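# Stow earphones in chest drawer and close it

## Task

Place the coiled earphones inside the small chest's open drawer, then push the drawer shut, with the chest still standing upright at the end.

## Robot and tools

Robot: two Franka FR3 seven-joint arms, left_arm and right_arm, each with a Robotiq 140 mm two-finger gripper and a wrist camera. The left gripper's fingers can fold at a hinge: a part held near the fingertip quarter of the pads is squeezed normally, but nearer the palm the fingers may wrap and pull it in, hold a thin part loosely, or release it later. Pressing left fingertips onto a surface folds them easily unless they are fully closed. The right gripper's fingers are rigid.

Frames: the scene frame has its origin at table-top height midway between the arms, +z up, +x out over the table, and left_arm on the +y side (not the image side). Bases: left_arm at (-0.031, +0.366, +0.015) m, right_arm at (-0.006, -0.405, +0.015) m, both turned only slightly about z. Each arm reports its hand pose (end_effector_position in m, end_effector_quat_wxyz) in its own base frame; fixed cameras and the table are in the scene frame. The gripper's +z points along the fingers, and the fingers close along its y axis. end_effector_position is the point between closed pads; fingertips sit about 33 mm past it (about 9 mm when fully open). Reported poses may be off by a few centimetres.

Row layout (both motion tools): one flat list of 18 numbers covering both arms, each in [-1, 1]: left dx, dy, dz, rx, ry, rz, left gripper position, force_limit, speed, then the same nine for the right arm. The six pose numbers are an offset, not a pose, measured along the arm's current Hand target axes from the Hand target at the start of that action or move; 1.0 = 0.6 m or 180 degrees, and rx, ry, rz form one rotation vector. All zeros re-requests the current Hand target. Gripper position: +1 fully open (140 mm), about -0.8 pads touch, -1 closes until blocked. force_limit from -1 (about 14 N) to +1 (about 58 N); speed from -1 (about 30 mm/s) to +1 (about 250 mm/s). Faster closing grips much harder. Gripper numbers are absolute commands: to leave a gripper alone, repeat its last three values (0 is itself a command).

execute_actions(actions, cameras): actions is a list of actions; each action is up to 15 rows, one per 1/30 s step, and a short action keeps its final row for the remaining steps. Every row in an action counts from that action's start pose. An empty actions list returns images and full status. The controller clips each step to within 70 mm and 16 degrees of the measured pose, so one action may fall short.

move(target, speed, blend, blocking, cameras): straight-line path toward one row, or through up to 15 rows, each an offset from the same starting Hand targets (not chained). speed in m/s, 0.002 to 2, default 0.25, one value or one per target. blend in m rounds corners; 0 stops at each. Moves last 0.5 to 10 s and do not avoid obstacles or the other arm. Result adds a move: line (done, off_target, moving, held, fault, plus limits=paced or limits=held).

wait(seconds 0 to 10), stop() brakes a running move, zoom_image(camera, region [x0,y0,x1,y1] pixels, max 504 by 504) on cam_head_left, cam_head_right, cam_high, cam_low, cam_left_wrist or cam_right_wrist (all 896x504). clear_fault(arm) clears a reported torque or force fault. read_manual gives licence text only. finished_scene(scene) ends the current scene, using its number; irreversible.

Results: Hand target is the last commanded pose after clipping; the next offsets count from it. object_status: 0 moving, 1 blocked while opening, 2 blocked while closing (likely holding), 3 reached the command or pads met. Confirm a grip by reading 2. position_measured is in counts: 3 open, about 75 = 100 mm, 139 = 60 mm, 200 = 20 mm, 230 pads together. To grip harder, raise force_limit and nudge position (-1 to -0.98). Joint torques, External joint torques, Flange force (gripper axes, includes held weight) and Wrist depth (7x7 grid of distances in mm, '-' for none) help detect contact. Step readings list some positions within a call.

Faults and cautions: a joint contact torque at its limit (35, 35, 32, 30, 12, 12, 12 N m) or a 40 N net outside force (held weight included) stops the arm until clear_fault; so do joint range or speed overruns. Holding loads, stretching out, or pushing against something heats motors; a MOTOR HOT line warns before a 30 to 60 s brake. An arm blocked by something keeps pushing until you command it back past its gripper. Never let the grippers, their housings or cameras touch each other, or close a gripper on the other's fingers. Avoid fast impacts on fixed or heavy objects, dropping or flinging parts, squeezing hard on parts still resting on something, tipping the chest, and anything falling off the table. Loose objects may occasionally get nudged by outside pushes.

Each tool is called after "Emit:" in YAML: its name, and indented under it one key for each argument.

## Session

Emit:
execute_actions:
  actions: []

Scene clock: 0.00 s.
left_arm: end_effector_position=(+0.1935, +0.3292, +0.1501) position_measured=3 object_status=3 end_effector_quat_wxyz=(-0.391, +0.821, +0.406, -0.095) | right_arm: end_effector_position=(+0.5846, +0.1641, +0.2958) position_measured=3 object_status=3 end_effector_quat_wxyz=(+0.629, -0.662, +0.332, -0.236)
Joint positions: left_arm=[0.861 -0.275 -0.368 -2.726 0.851 2.088 -2.558] | right_arm=[0.364 -0.176 -0.404 -2.648 2.17 2.147 -2.552]
Joint velocities: within noise
Joint torques (N m): no reading
External joint torques (N m): no reading
Flange force (N): no reading
Wrist depth (mm): cam_left_wrist=[- - 2065 343 270 237 202 / - 2243 2263 343 294 240 204 / 2098 2205 2432 383 279 260 216 / - 116 - 363 288 145 200 / - 123 - 431 308 258 96 / - 2739 - 370 313 256 106 / - - 3294 378 319 258 -] | cam_right_wrist=[- - - - 3638 - - / - - - - 5305 - - / 2738 - 4244 - 947 - - / - 129 - - 295 146 298 / - 120 - - 314 283 102 / - - - 2653 332 279 - / - - - - 322 271 271]
Hand target: left_arm +0.1935, +0.3292, +0.1501; -0.391, +0.821, +0.406, -0.095 | right_arm +0.5846, +0.1641, +0.2958; +0.629, -0.662, +0.332, -0.236
Tool commands: left_gripper/position=+1.0 left_gripper/force_limit=+1.0 left_gripper/speed=+1.0 right_gripper/position=+1.0 right_gripper/force_limit=+1.0 right_gripper/speed=+1.0

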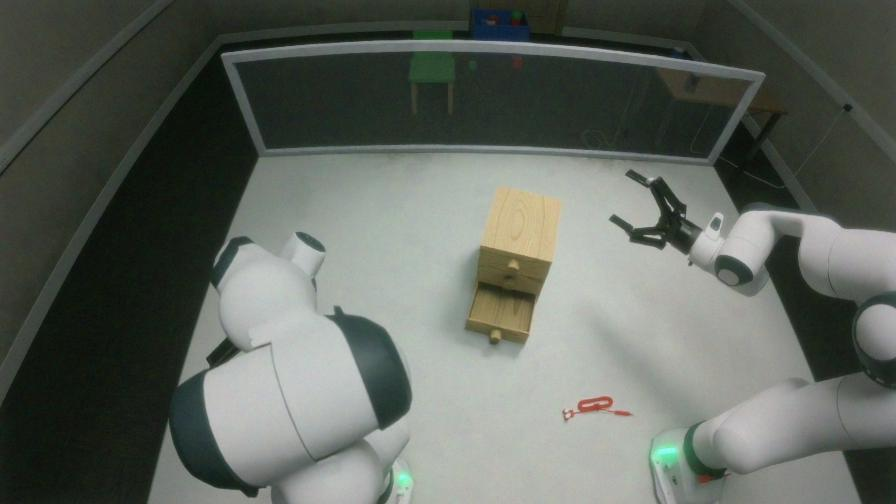

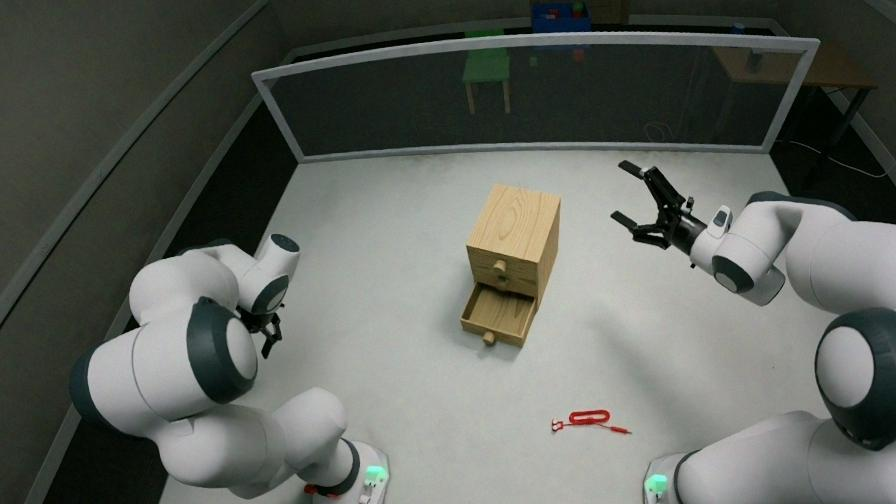

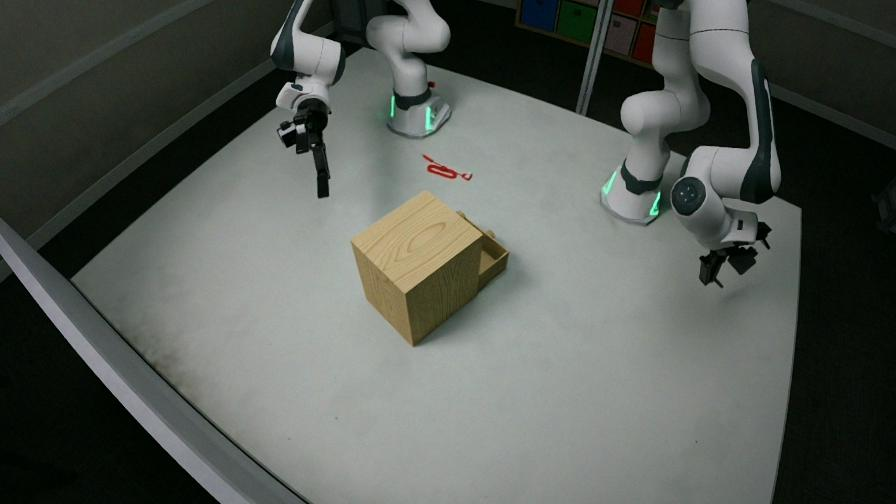

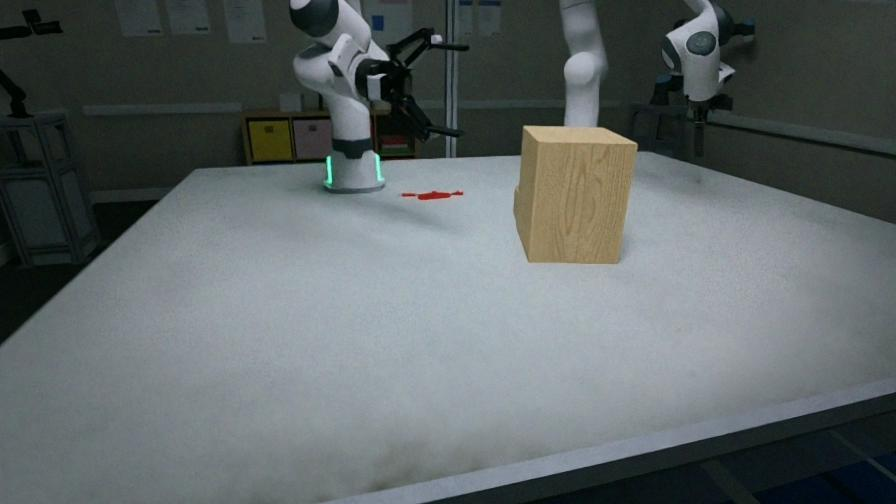

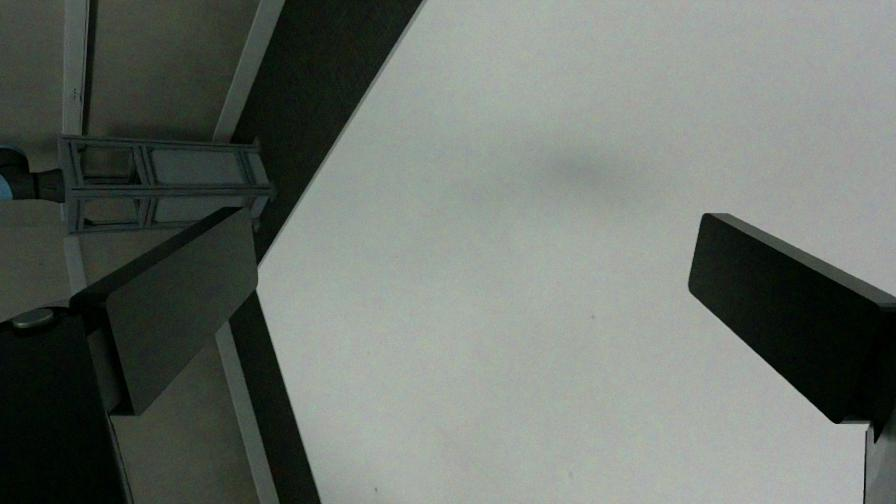

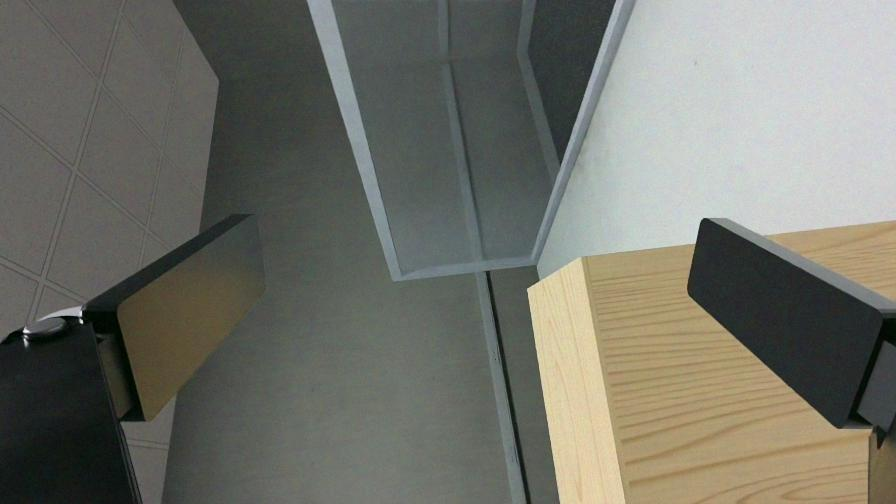

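Emit:
zoom_image:
  camera: "cam_head_right"
  region: [420, 160, 680, 450]

Emit:
zoom_image:
  camera: "cam_head_right"
  region: [530, 390, 650, 450]

Emit:
zoom_image:
  camera: "cam_head_left"
  region: [440, 170, 660, 440]

Emit:
zoom_image:
  camera: "cam_high"
  region: [340, 130, 540, 360]

Scaled by 1.738.

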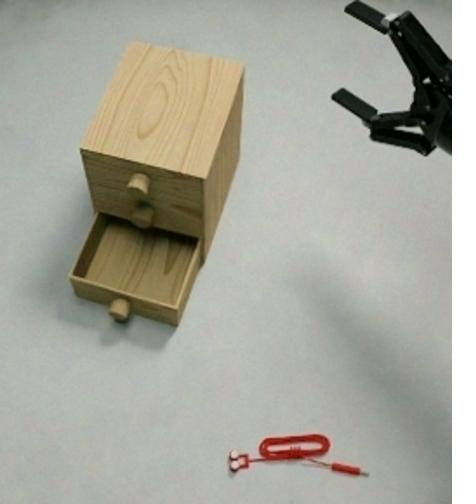

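Scaled by 4.200.

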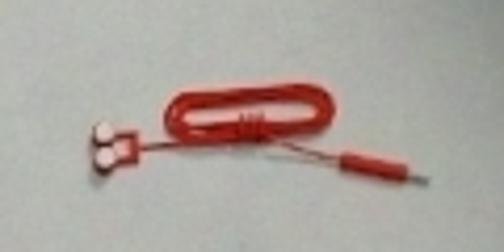

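Scaled by 1.867.

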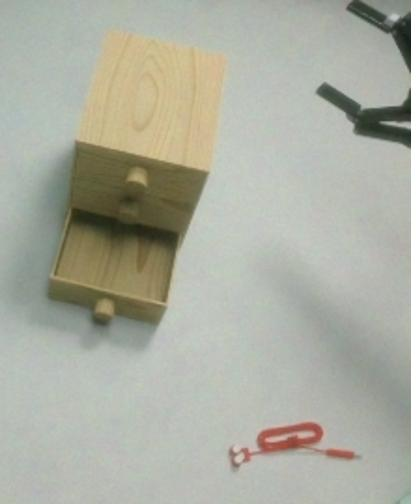

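Scaled by 2.191.

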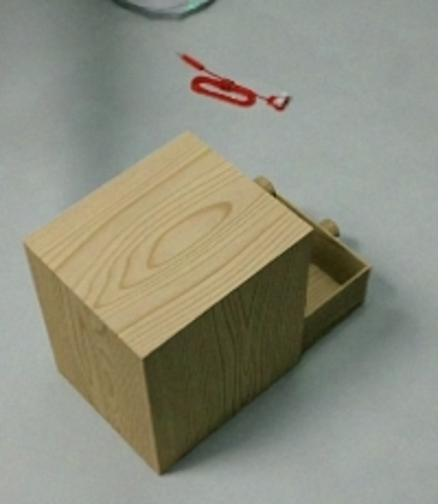

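Emit:
move:
  target: [0,0,0,0,0,0,1,1,1,-0.477,0.2473,-0.4475,-0.433,0.197,0.1653,1,1,1]
  speed: 0.4
  cameras: ["cam_head_right","cam_right_wrist"]

Scene clock: 21.00 s.
left_arm: end_effector_position=(+0.1935, +0.3292, +0.1501) position_measured=3 object_status=3 end_effector_quat_wxyz=(-0.391, +0.821, +0.406, -0.095) | right_arm: end_effector_position=(+0.1775, +0.1951, +0.2035) position_measured=3 object_status=3 end_effector_quat_wxyz=(-0.002, +0.710, -0.704, +0.002)
Joint positions: left_arm=[0.861 -0.275 -0.368 -2.726 0.851 2.088 -2.558] | right_arm=[1.694 -0.425 -0.658 -2.463 2.838 4.182 -1.912]
Joint torques (N m): left_arm=[0.01 -17.6 2.01 19.84 0.68 0.4 0.05] | right_arm=[-0.45 -7.2 5.32 20.46 -0.46 2.79 0.2]
External joint torques (N m): left_arm=[0.03 0.1 0.1 -0.33 -0.11 -0.04 0.12] | right_arm=[-0.47 -0.19 -1.06 2.08 0.35 0.15 0.2]
Flange force (N): left_arm=[-0.8 -0.6 0.0] | right_arm=[-4.8 -6.5 -3.0]
Wrist depth (mm): cam_left_wrist=[1971 - 2682 - 287 237 200 / - - - 387 293 240 200 / 2168 2323 2387 380 306 238 206 / - 116 - 365 304 135 200 / - 123 - 400 308 258 96 / - 2739 - 430 305 254 106 / - 2628 - - 309 257 -] | cam_right_wrist=[- - - - - - - / 348 - - 345 - - - / - - - - - 360 - / 394 129 - - 382 - - / - 119 - 411 - 127 102 / - 377 401 - - - - / - 463 384 - - 446 91]
Hand target: left_arm +0.1935, +0.3292, +0.1501; -0.391, +0.821, +0.406, -0.095 | right_arm +0.1763, +0.1951, +0.2046; -0.001, +0.707, -0.707, +0.001
Off the commanded pose: left_arm 0.000 m, 0 deg | right_arm 0.002 m, 1 deg.
joint sent to its limit (right arm) — joint 5 (forearm roll), upper limit. The joint targets still meet the commanded pose.
move: done; limits=paced
Images, in order (width x height): cam_head_right 896x504, cam_right_wrist 896x504.

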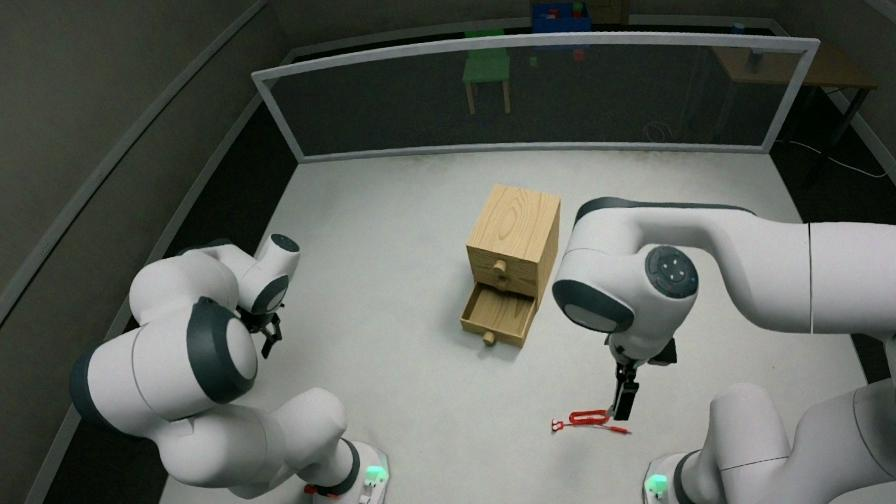

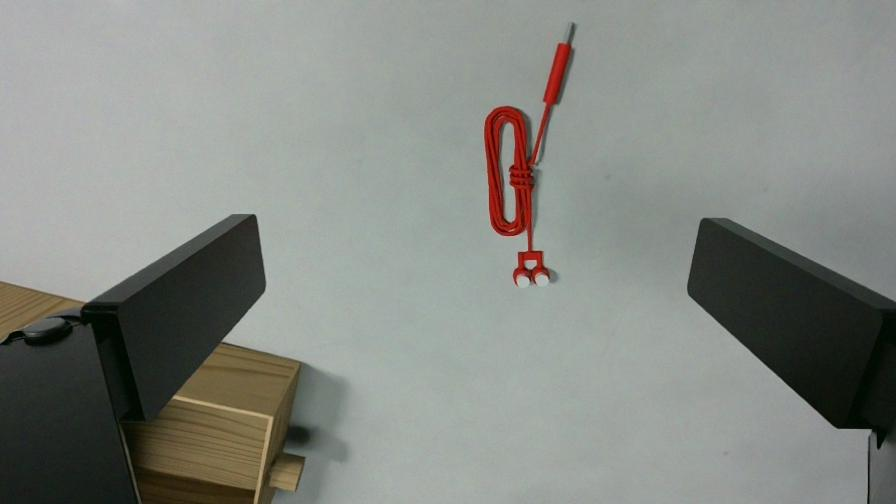

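Emit:
move:
  target: [0,0,0,0,0,0,1,1,1,-0.0233,0.06,0.183,0,0,-0.022,-0.1,-1,0]
  speed: 0.25
  cameras: ["cam_head_right","cam_right_wrist"]

Scene clock: 35.30 s.
left_arm: end_effector_position=(+0.1935, +0.3292, +0.1501) position_measured=3 object_status=3 end_effector_quat_wxyz=(-0.391, +0.821, +0.406, -0.095) | right_arm: end_effector_position=(+0.1405, +0.2073, +0.0952) position_measured=141 object_status=3 end_effector_quat_wxyz=(+0.001, +0.734, -0.679, +0.002)
Joint positions: left_arm=[0.861 -0.275 -0.368 -2.726 0.851 2.088 -2.558] | right_arm=[1.95 -0.261 -0.843 -2.627 2.839 3.857 -1.863]
Joint velocities: left_arm=[within noise] | right_arm=[0.001 0 -0.001 -0.001 -0.002 -0.004 0.005]
Joint torques (N m): left_arm=[0.04 -17.6 2.01 19.88 0.69 0.41 0.1] | right_arm=[-0.26 -6.65 3.32 17.66 -0.37 2.36 0.17]
External joint torques (N m): left_arm=[0.02 0.05 0.07 -0.25 -0.1 -0.03 0.16] | right_arm=[-0.31 1.04 -1.07 2.06 0.23 -0.3 0.17]
Flange force (N): left_arm=[-0.6 -0.7 -0.2] | right_arm=[-10.9 -9.5 5.3]
Wrist depth (mm): cam_left_wrist=[- - 2323 352 309 237 201 / - - 4197 346 282 240 203 / 2065 2323 1885 - 281 248 202 / 2924 116 - - 291 145 195 / - 123 - - 307 258 96 / - 3717 - 410 - 250 106 / - 2798 - 461 297 257 -] | cam_right_wrist=[- - 227 - - - - / - - - - - - - / - - - - - - - / - - - - 138 - 257 / - 91 - - 123 - - / - - - 304 - - - / - - - - - - -]
Hand target: left_arm +0.1935, +0.3292, +0.1501; -0.391, +0.821, +0.406, -0.095 | right_arm +0.1406, +0.2091, +0.0947; -0.001, +0.731, -0.682, +0.001
Off the commanded pose: left_arm 0.000 m, 0 deg | right_arm 0.002 m, 1 deg.
joint sent to its limit (right arm) — joint 5 (forearm roll), upper limit. The joint targets still meet the commanded pose.
move: done
Images, in order (width x height): cam_head_right 896x504, cam_right_wrist 896x504.

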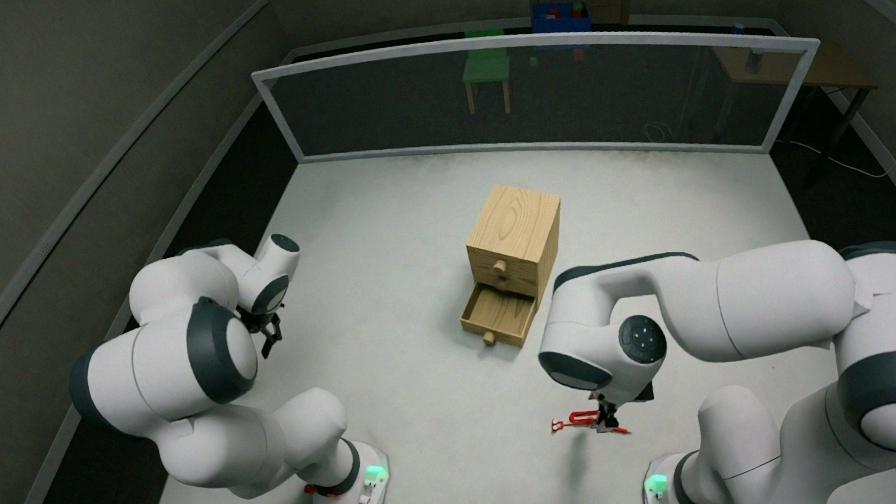

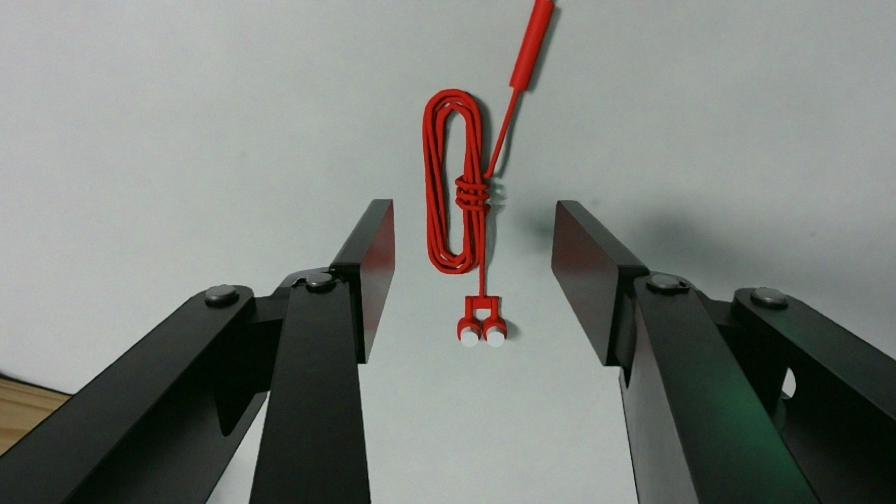

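Emit:
move:
  target: [0,0,0,0,0,0,1,1,1,0,-0.0067,0.118,0,0,0,-0.1,-1,0]
  speed: 0.15
  cameras: ["cam_right_wrist","cam_low"]

Scene clock: 41.57 s.
left_arm: end_effector_position=(+0.1935, +0.3292, +0.1501) position_measured=3 object_status=3 end_effector_quat_wxyz=(-0.391, +0.821, +0.406, -0.095) | right_arm: end_effector_position=(+0.1445, +0.2096, +0.0236) position_measured=141 object_status=3 end_effector_quat_wxyz=(-0.003, +0.732, -0.681, +0.000)
Joint positions: left_arm=[0.861 -0.275 -0.368 -2.726 0.851 2.088 -2.558] | right_arm=[2.762 -0.153 -1.686 -2.653 2.811 3.63 -1.845]
Joint velocities: left_arm=[within noise] | right_arm=[0 0 0.001 -0.001 -0.002 0.002 0.004]
Joint torques (N m): left_arm=[0.03 -17.54 2 19.88 0.69 0.4 0.07] | right_arm=[-0.43 6.63 1.77 14.75 -0.93 2.74 0.22]
External joint torques (N m): left_arm=[-0.05 0.14 -0.01 -0.24 -0.1 -0.03 0.14] | right_arm=[-0.4 -0.01 -1.33 2.14 -0.5 0.1 0.22]
Flange force (N): left_arm=[-0.5 -0.2 -0.2] | right_arm=[0.0 0.0 0.0]
Wrist depth (mm): cam_left_wrist=[- - 2065 357 291 246 200 / 2282 2602 2576 346 - 240 204 / 2115 2263 - - - 238 210 / - 116 545 363 291 145 200 / - 123 - 400 334 258 96 / - 2859 2205 438 301 255 106 / - 2602 3026 - - 257 -] | cam_right_wrist=[- - - - - - - / - - - - - 160 - / 178 174 - 166 - - - / - - - - 141 - - / - 91 - - 123 - - / - - - - - - - / - - - - - - -]
Hand target: left_arm +0.1935, +0.3292, +0.1501; -0.391, +0.821, +0.406, -0.095 | right_arm +0.1447, +0.2094, +0.0239; -0.001, +0.731, -0.682, +0.001
Off the commanded pose: left_arm 0.000 m, 0 deg | right_arm 0.000 m, 0 deg.
move: done
Images, in order (width x height): cam_low 896x504, cam_right_wrist 896x504.

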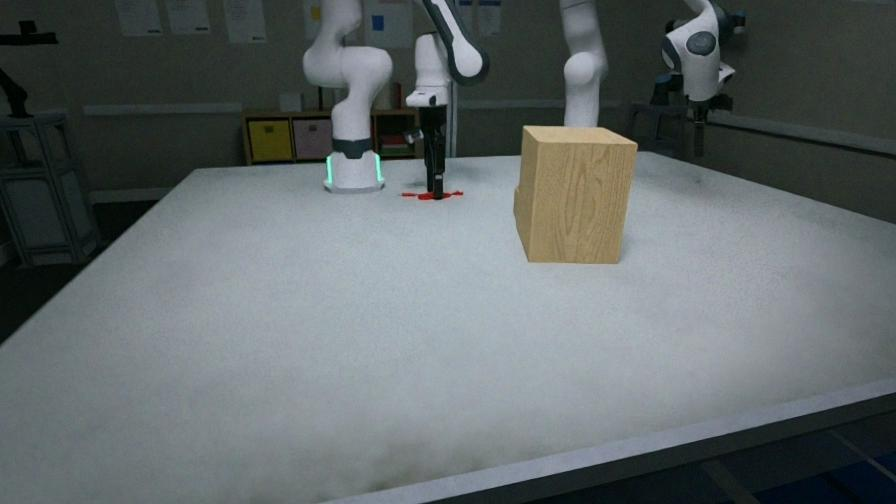

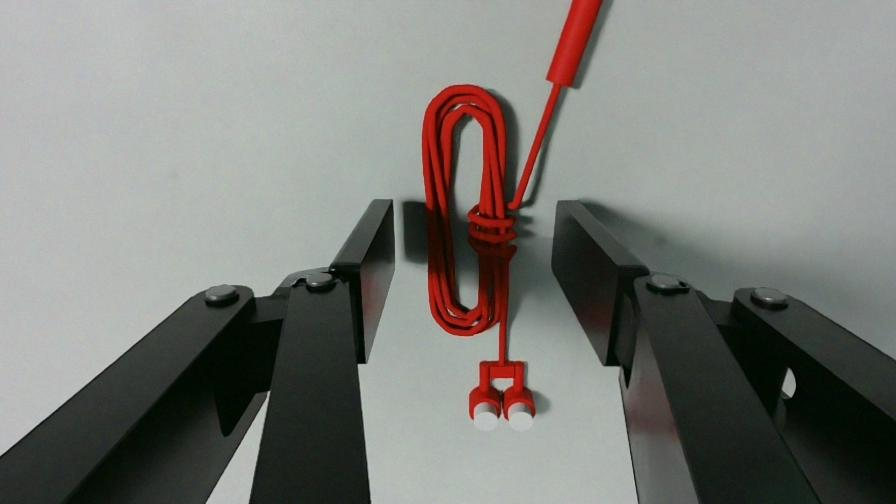

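Emit:
move:
  target:
    - [0,0,0,0,0,0,1,1,1,0,0,0.0105,0,0,0,-0.1,-1,0]
    - [0,0,0,0,0,0,1,1,1,0,0,0.0105,0,0,0,-1,-1,-1]
  speed: 0.05
  cameras: ["cam_right_wrist"]

Scene clock: 47.77 s.
left_arm: end_effector_position=(+0.1935, +0.3292, +0.1501) position_measured=3 object_status=3 end_effector_quat_wxyz=(-0.391, +0.821, +0.406, -0.095) | right_arm: end_effector_position=(+0.1459, +0.2102, +0.0180) position_measured=214 object_status=0 end_effector_quat_wxyz=(-0.002, +0.731, -0.682, +0.001)
Joint positions: left_arm=[0.861 -0.275 -0.368 -2.726 0.851 2.088 -2.558] | right_arm=[2.845 -0.181 -1.751 -2.656 2.742 3.623 -1.763]
Joint torques (N m): left_arm=[0.04 -17.52 2.04 19.82 0.68 0.41 0.07] | right_arm=[-0.46 8.24 3.41 13.39 -0.84 2.38 0.26]
External joint torques (N m): left_arm=[0.08 0.16 0.14 -0.34 -0.11 -0.04 0.14] | right_arm=[-0.5 -0.39 -0.3 1.05 -0.42 -0.27 0.26]
Flange force (N): left_arm=[-0.6 -0.5 0.1] | right_arm=[0.0 0.0 0.0]
Wrist depth (mm): cam_left_wrist=[- - 2017 354 289 237 201 / 2224 - 2187 349 313 234 200 / 2033 2432 512 383 297 243 205 / - 116 - 393 294 145 200 / - 123 - - 308 133 96 / - 3469 - - 306 251 - / - 2991 3098 - 335 258 -] | cam_right_wrist=[- 155 154 - - - - / - - - - - - - / - - - - - - - / - - - - - - - / - - - - - - - / - - - - - - - / - - - - - - -]
Hand target: left_arm +0.1935, +0.3292, +0.1501; -0.391, +0.821, +0.406, -0.095 | right_arm +0.1447, +0.2094, +0.0176; -0.001, +0.731, -0.682, +0.001
Off the commanded pose: left_arm 0.000 m, 0 deg | right_arm 0.002 m, 0 deg.
joint sent to its limit (right arm) — joint 1 (waist), upper limit. The joint targets still meet the commanded pose.
move: done
Images, in order (width x height): cam_right_wrist 896x504.

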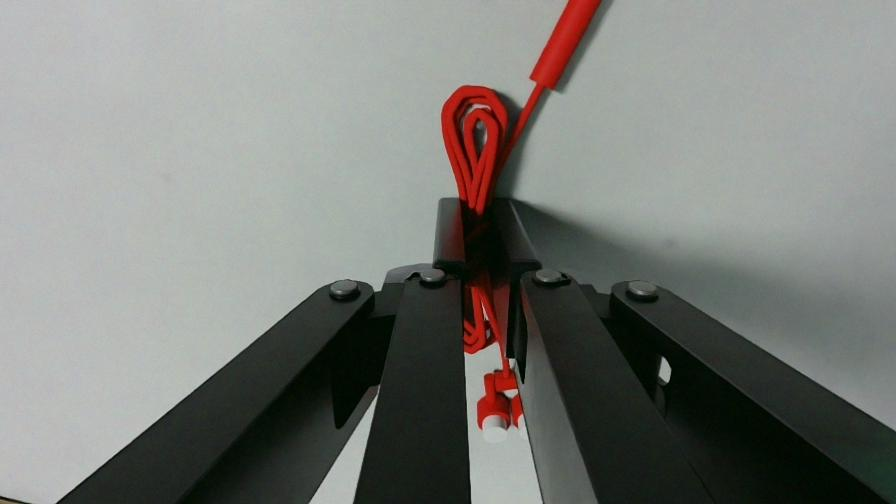

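Emit:
wait:
  seconds: 0.8

Scene clock: 49.40 s.
left_arm: end_effector_position=(+0.1935, +0.3292, +0.1501) position_measured=3 object_status=3 end_effector_quat_wxyz=(-0.391, +0.821, +0.406, -0.095) | right_arm: end_effector_position=(+0.1460, +0.2102, +0.0180) position_measured=214 object_status=2 end_effector_quat_wxyz=(-0.002, +0.731, -0.682, +0.001)
Joint positions: left_arm=[0.861 -0.275 -0.368 -2.726 0.851 2.088 -2.558] | right_arm=[2.845 -0.181 -1.751 -2.656 2.742 3.623 -1.761]
Joint torques (N m): left_arm=[0 -17.58 2.01 19.86 0.67 0.41 0.1] | right_arm=[-0.46 8.24 3.33 13.36 -0.86 2.4 0.2]
External joint torques (N m): left_arm=[-0.06 0.12 0.02 -0.29 -0.12 -0.02 0.16] | right_arm=[-0.47 -0.4 -0.34 0.95 -0.43 -0.25 0.21]
Flange force (N): left_arm=[-0.7 -0.5 -0.3] | right_arm=[0.0 0.0 0.0]
Wrist depth (mm): cam_left_wrist=[2098 - 2033 366 275 237 201 / - 2478 2133 390 - 252 200 / 2033 2303 - 364 - 244 206 / 2768 116 528 - 320 127 199 / - 123 - 386 285 258 96 / - 3061 - - 333 237 106 / - - - - - 243 -] | cam_right_wrist=[- - 155 - 147 - - / - - - - - - - / - - - 158 - - - / - - - - - - - / - - - - - - - / - - - - - - - / - - - - - - -]
Hand target: left_arm +0.1935, +0.3292, +0.1501; -0.391, +0.821, +0.406, -0.095 | right_arm +0.1447, +0.2094, +0.0176; -0.001, +0.731, -0.682, +0.001
Tool commands: left_gripper/position=+1.0 left_gripper/force_limit=+1.0 left_gripper/speed=+1.0 right_gripper/position=-1.0 right_gripper/force_limit=-1.0 right_gripper/speed=-1.0
Off the commanded pose: left_arm 0.000 m, 0 deg | right_arm 0.002 m, 0 deg.
wait: 0.80 s; at rest from the start

Emit:
move:
  target: [0,0,0,0,0,0,1,1,1,0,0,-0.17,0,0,0,-1,-1,-1]
  speed: 0.12
  cameras: ["cam_right_wrist","cam_low","cam_head_right"]

Scene clock: 55.70 s.
left_arm: end_effector_position=(+0.1935, +0.3292, +0.1501) position_measured=3 object_status=3 end_effector_quat_wxyz=(-0.391, +0.821, +0.406, -0.095) | right_arm: end_effector_position=(+0.1457, +0.2116, +0.1198) position_measured=214 object_status=2 end_effector_quat_wxyz=(-0.004, +0.734, -0.679, -0.001)
Joint positions: left_arm=[0.861 -0.275 -0.368 -2.726 0.851 2.088 -2.558] | right_arm=[2.062 -0.381 -0.903 -2.607 2.726 3.955 -1.731]
Joint velocities: left_arm=[within noise] | right_arm=[-0.002 0.001 0.002 0.002 -0.001 0 0.007]
Joint torques (N m): left_arm=[0.04 -17.55 2.04 19.87 0.68 0.39 0.08] | right_arm=[-1.12 -3.35 6.35 17.39 -0.33 2.79 0.13]
External joint torques (N m): left_arm=[0.09 0.16 0.15 -0.31 -0.11 -0.06 0.15] | right_arm=[-1.12 0.68 -0.36 1.05 0.33 0.15 0.13]
Flange force (N): left_arm=[-0.4 -0.5 0.1] | right_arm=[-2.8 -2.8 -0.3]
Wrist depth (mm): cam_left_wrist=[1971 - 1885 352 303 - 200 / 2168 3135 2133 376 294 240 204 / 2224 2303 2082 410 299 242 206 / - 116 - - 302 135 200 / - 123 - 380 308 258 96 / - 2957 - - 312 249 106 / - - - - - 256 -] | cam_right_wrist=[251 - - - - - - / - - - - 256 - - / - - - - 270 - - / - 297 - - - - - / - - - - - - - / 304 - - - - - - / - - - - - - -]
Hand target: left_arm +0.1935, +0.3292, +0.1501; -0.391, +0.821, +0.406, -0.095 | right_arm +0.1445, +0.2094, +0.1196; -0.001, +0.731, -0.682, +0.001
Off the commanded pose: left_arm 0.000 m, 0 deg | right_arm 0.003 m, 1 deg.
move: done
Images, in order (width x height): cam_head_right 896x504, cam_low 896x504, cam_right_wrist 896x504.

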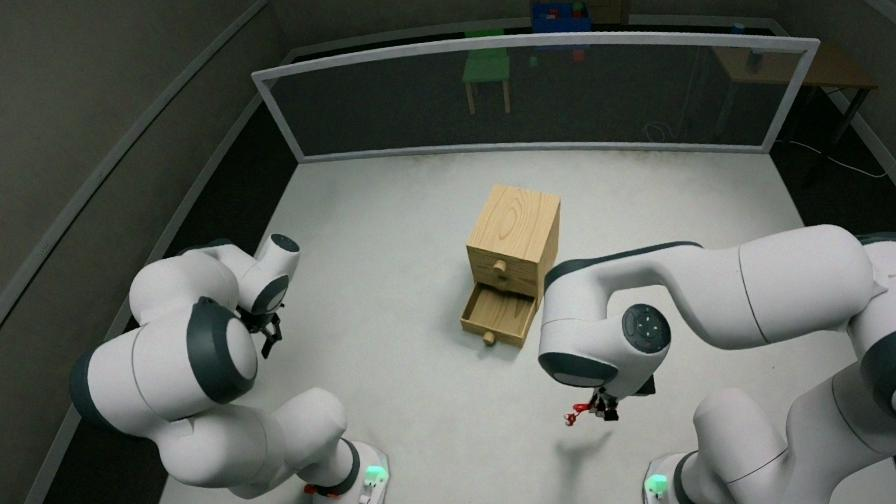

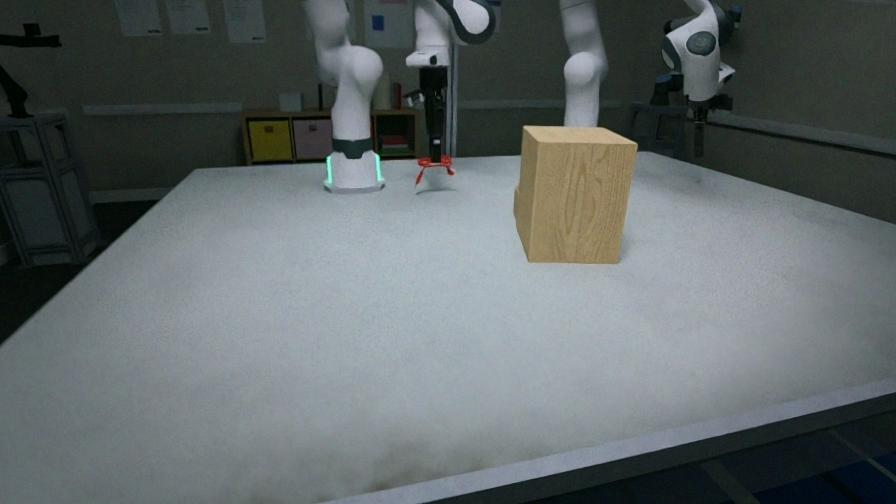

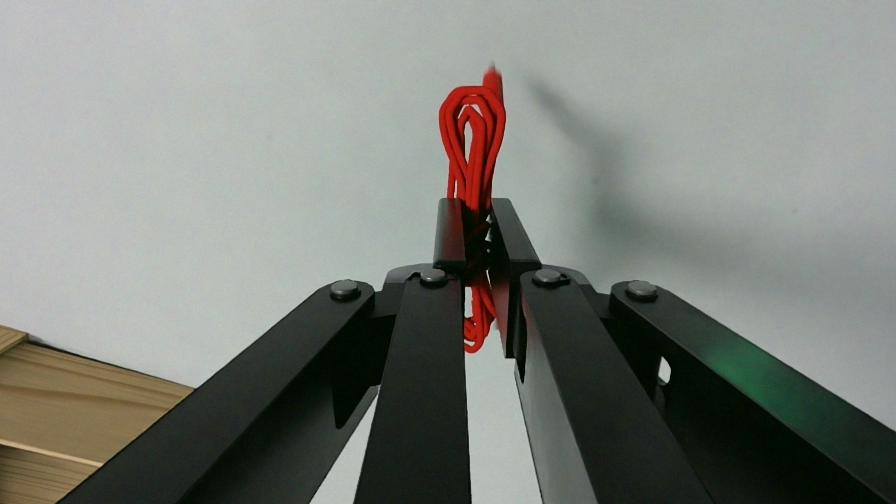

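Emit:
move:
  target: [0,0,0,0,0,0,1,1,1,-0.2795,-0.2822,-0.2423,0,0,0.133,-1,-1,-1]
  speed: 0.25
  cameras: ["cam_right_wrist","cam_low","cam_head_right"]

Scene clock: 62.87 s.
left_arm: end_effector_position=(+0.1935, +0.3292, +0.1501) position_measured=3 object_status=3 end_effector_quat_wxyz=(-0.391, +0.821, +0.406, -0.095) | right_arm: end_effector_position=(+0.3017, +0.3883, +0.2660) position_measured=214 object_status=2 end_effector_quat_wxyz=(+0.088, -0.572, +0.813, +0.066)
Joint positions: left_arm=[0.861 -0.275 -0.368 -2.726 0.851 2.088 -2.558] | right_arm=[2.845 -0.57 -1.557 -1.803 2.524 4.308 -1.375]
Joint velocities: left_arm=[within noise] | right_arm=[-0.002 0 -0.001 -0.001 0 0 0.006]
Joint torques (N m): left_arm=[0.02 -17.55 2 19.84 0.67 0.4 0.06] | right_arm=[-0.52 19.96 15.32 18.23 -1.43 2.19 0.17]
External joint torques (N m): left_arm=[0.06 0.1 0.11 -0.32 -0.12 -0.05 0.13] | right_arm=[-0.61 -0.03 0.01 1.07 -0.48 0.16 0.18]
Flange force (N): left_arm=[-0.7 -0.6 -0.1] | right_arm=[-2.0 -1.9 -2.0]
Wrist depth (mm): cam_left_wrist=[2033 2682 2344 - - - 209 / 2263 3942 2303 360 293 240 204 / 1956 2263 2365 - 266 243 206 / - 116 - - 295 145 200 / - 123 - 397 300 258 96 / - 2957 - 375 313 255 106 / - - 578 413 318 256 -] | cam_right_wrist=[376 - - - - - - / 316 311 399 365 - - - / 225 244 431 429 - - - / 206 225 363 - - - 480 / 226 226 - - - - 478 / 249 - - - - - - / - - - - - - -]
Hand target: left_arm +0.1935, +0.3292, +0.1501; -0.391, +0.821, +0.406, -0.095 | right_arm +0.3016, +0.3883, +0.2653; +0.001, -0.574, +0.819, -0.001
Off the commanded pose: left_arm 0.000 m, 0 deg | right_arm 0.001 m, 13 deg.
joint sent to its limit (right arm) — joint 1 (waist), upper limit. The joint targets are off in orientation, not in position.
move: off_target (right_arm)
Images, in order (width x height): cam_head_right 896x504, cam_low 896x504, cam_right_wrist 896x504.

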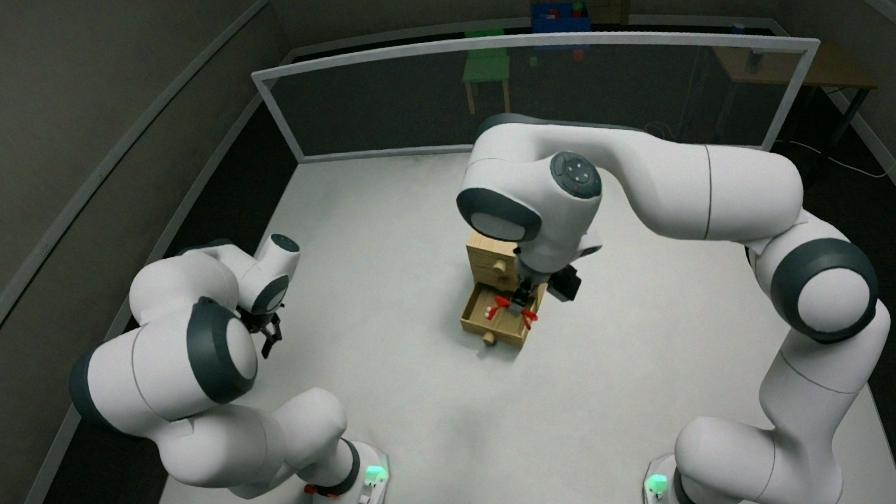

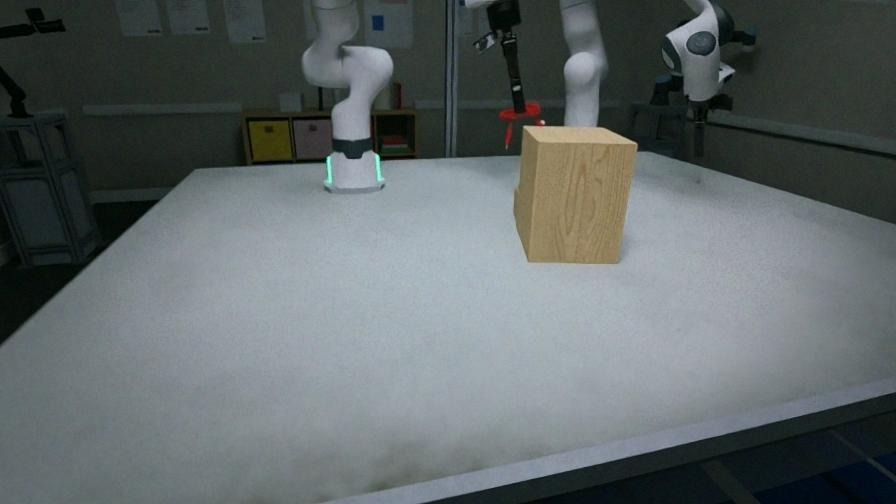

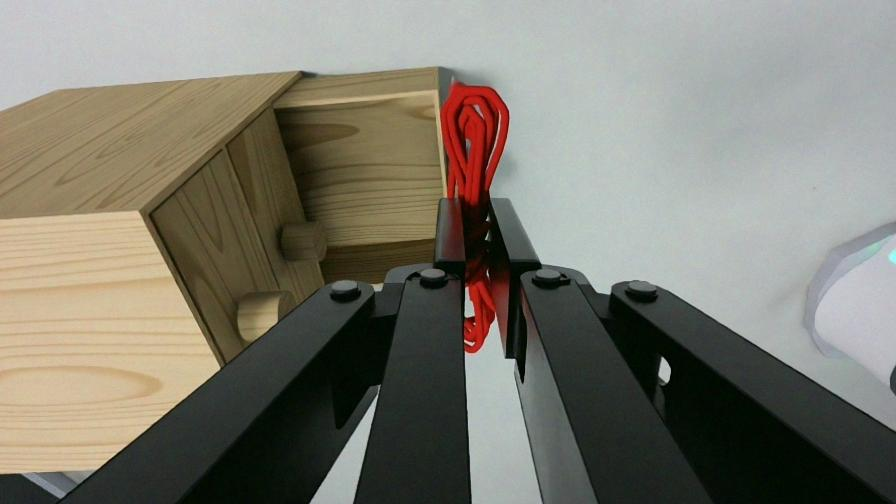

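Emit:
move:
  target:
    - [0,0,0,0,0,0,1,1,1,0.3883,0.0038,-0.108,0,0,-0.111,-1,-1,-1]
    - [0,0,0,0,0,0,1,1,1,0.2478,-0.5303,-0.1578,0.4008,-0.2742,-0.2539,-1,-1,-1]
  speed: 0.3
  blend: 0.03
  cameras: ["cam_right_wrist","cam_high","cam_head_right"]

Scene clock: 95.67 s.
left_arm: end_effector_position=(+0.1935, +0.3292, +0.1501) position_measured=3 object_status=3 end_effector_quat_wxyz=(-0.391, +0.821, +0.406, -0.095) | right_arm: end_effector_position=(+0.5494, +0.1396, +0.3607) position_measured=214 object_status=2 end_effector_quat_wxyz=(+0.629, -0.661, +0.334, -0.237)
Joint positions: left_arm=[0.861 -0.275 -0.368 -2.726 0.851 2.088 -2.558] | right_arm=[1.531 -1.753 -1.159 -2.748 1.082 3.723 -2.278]
Joint velocities: left_arm=[within noise] | right_arm=[0 0.002 0 0 -0.003 -0.005 -0.003]
Joint torques (N m): left_arm=[0.03 -17.57 2.04 19.86 0.68 0.41 0.05] | right_arm=[-1.34 19.53 22.67 5.25 -2.65 -1.76 -0.54]
External joint torques (N m): left_arm=[0.02 0.14 0.1 -0.3 -0.12 -0.03 0.12] | right_arm=[-1.36 0.97 -0.23 1.42 0.47 -0.11 -0.43]
Flange force (N): left_arm=[-0.6 -0.4 0.0] | right_arm=[12.0 -3.1 -7.5]
Wrist depth (mm): cam_left_wrist=[- - 2098 371 308 237 201 / 2387 2323 2655 361 294 240 208 / 2017 2303 2224 - 298 244 200 / - 116 490 419 - 145 200 / - 123 - 432 308 258 96 / - 2551 522 444 313 263 106 / - 2768 612 450 331 256 -] | cam_right_wrist=[- - - - 3587 - - / - - - - 171 - - / 2497 - - - 5787 - - / 2336 - - - 370 334 337 / 1721 - - - - 324 324 / - - - - - - 315 / - - - - - - -]
Hand target: left_arm +0.1935, +0.3292, +0.1501; -0.391, +0.821, +0.406, -0.095 | right_arm +0.5495, +0.1397, +0.3606; +0.629, -0.661, +0.332, -0.237
Off the commanded pose: left_arm 0.000 m, 0 deg | right_arm 0.000 m, 0 deg.
move: done
Images, in order (width x height): cam_head_right 896x504, cam_high 896x504, cam_right_wrist 896x504.

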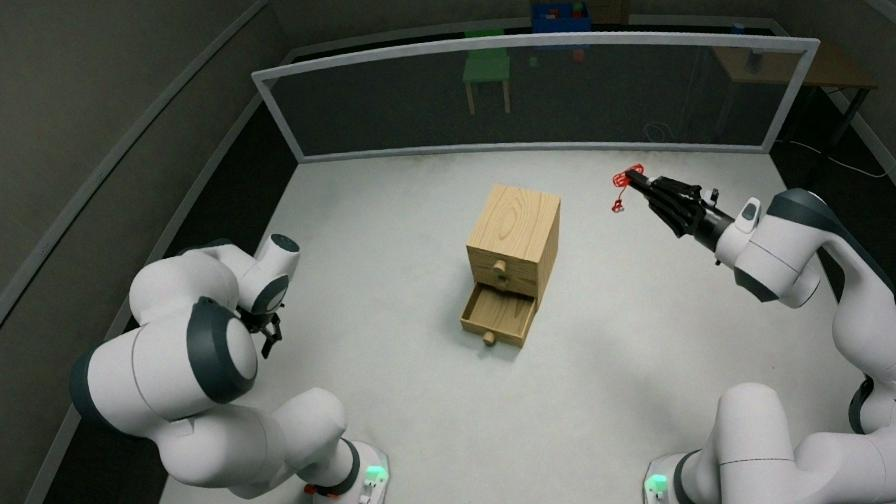

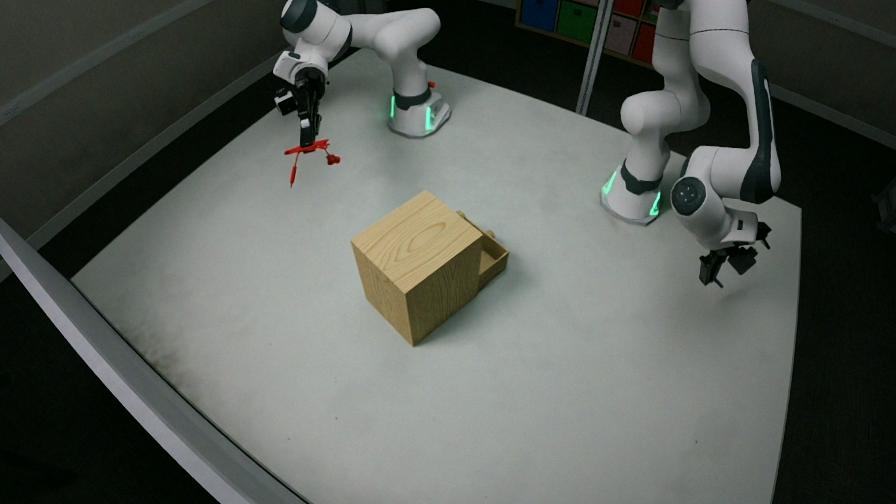

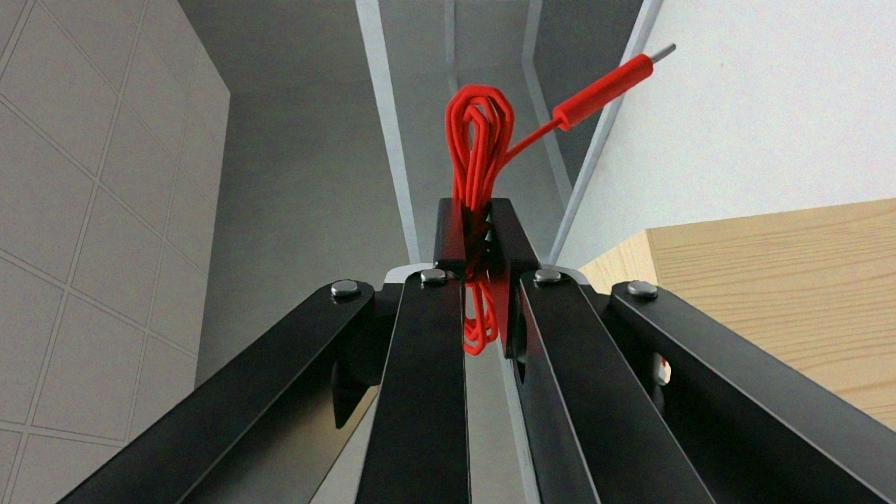

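Emit:
move:
  target: [0,0,0,0,0,0,1,1,1,-0.3493,-0.2812,-0.35,0.265,-0.308,0,-1,-1,-1]
  speed: 0.3
  cameras: ["cam_head_right"]

Scene clock: 107.77 s.
left_arm: end_effector_position=(+0.1935, +0.3292, +0.1501) position_measured=3 object_status=3 end_effector_quat_wxyz=(-0.391, +0.821, +0.406, -0.095) | right_arm: end_effector_position=(+0.2808, +0.1511, +0.5686) position_measured=214 object_status=2 end_effector_quat_wxyz=(+0.912, -0.394, -0.109, -0.023)
Joint positions: left_arm=[0.861 -0.275 -0.368 -2.726 0.851 2.088 -2.558] | right_arm=[1.101 -1.726 -1.446 -2.817 0.804 2.088 -2.087]
Joint velocities: left_arm=[within noise] | right_arm=[0 -0.001 0.001 0.001 0.001 -0.004 0.001]
Joint torques (N m): left_arm=[0.01 -17.55 2.02 19.86 0.68 0.41 0.08] | right_arm=[-0.65 13.83 21.47 1.93 0.07 -2.2 0.2]
External joint torques (N m): left_arm=[-0.02 0.05 0.05 -0.23 -0.11 -0.02 0.14] | right_arm=[-0.62 0.39 0.6 1.41 0 -0.01 0.27]
Flange force (N): left_arm=[-0.6 -0.6 -0.3] | right_arm=[2.0 -3.1 -1.4]
Wrist depth (mm): cam_left_wrist=[- - 2065 - 282 238 198 / - - - 351 294 235 203 / 1971 2282 475 361 299 243 206 / - 116 - 391 301 145 200 / - 123 - 384 310 258 96 / - 2991 - 372 336 255 - / - 2739 2828 435 - 257 -] | cam_right_wrist=[- 1392 - 2598 - 126 - / - - - - 148 - 624 / 1201 1525 - - 4993 675 692 / - 1686 - 137 703 663 2521 / - - - - - 79 2738 / - - - - - - 556 / - - - - - - -]
Hand target: left_arm +0.1935, +0.3292, +0.1501; -0.391, +0.821, +0.406, -0.095 | right_arm +0.2797, +0.1505, +0.5693; +0.912, -0.394, -0.110, -0.021
Off the commanded pose: left_arm 0.000 m, 0 deg | right_arm 0.001 m, 0 deg.
move: done; limits=paced
Images, in order (width x height): cam_head_right 896x504.

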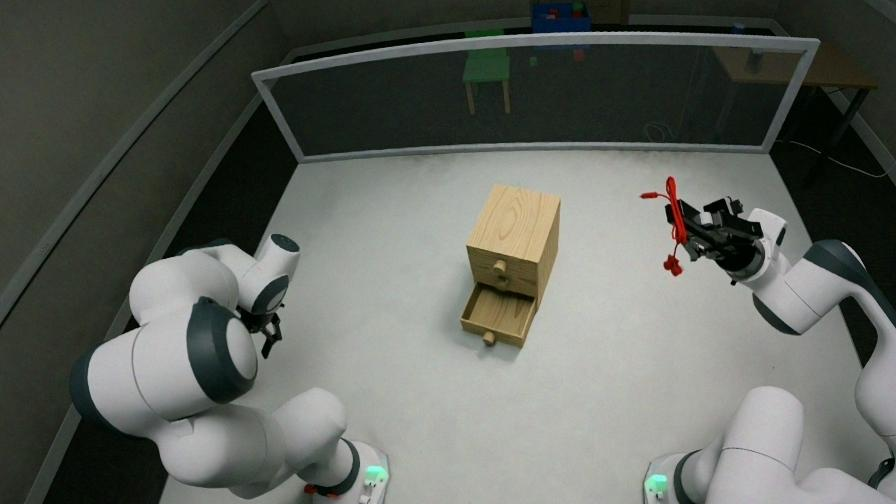

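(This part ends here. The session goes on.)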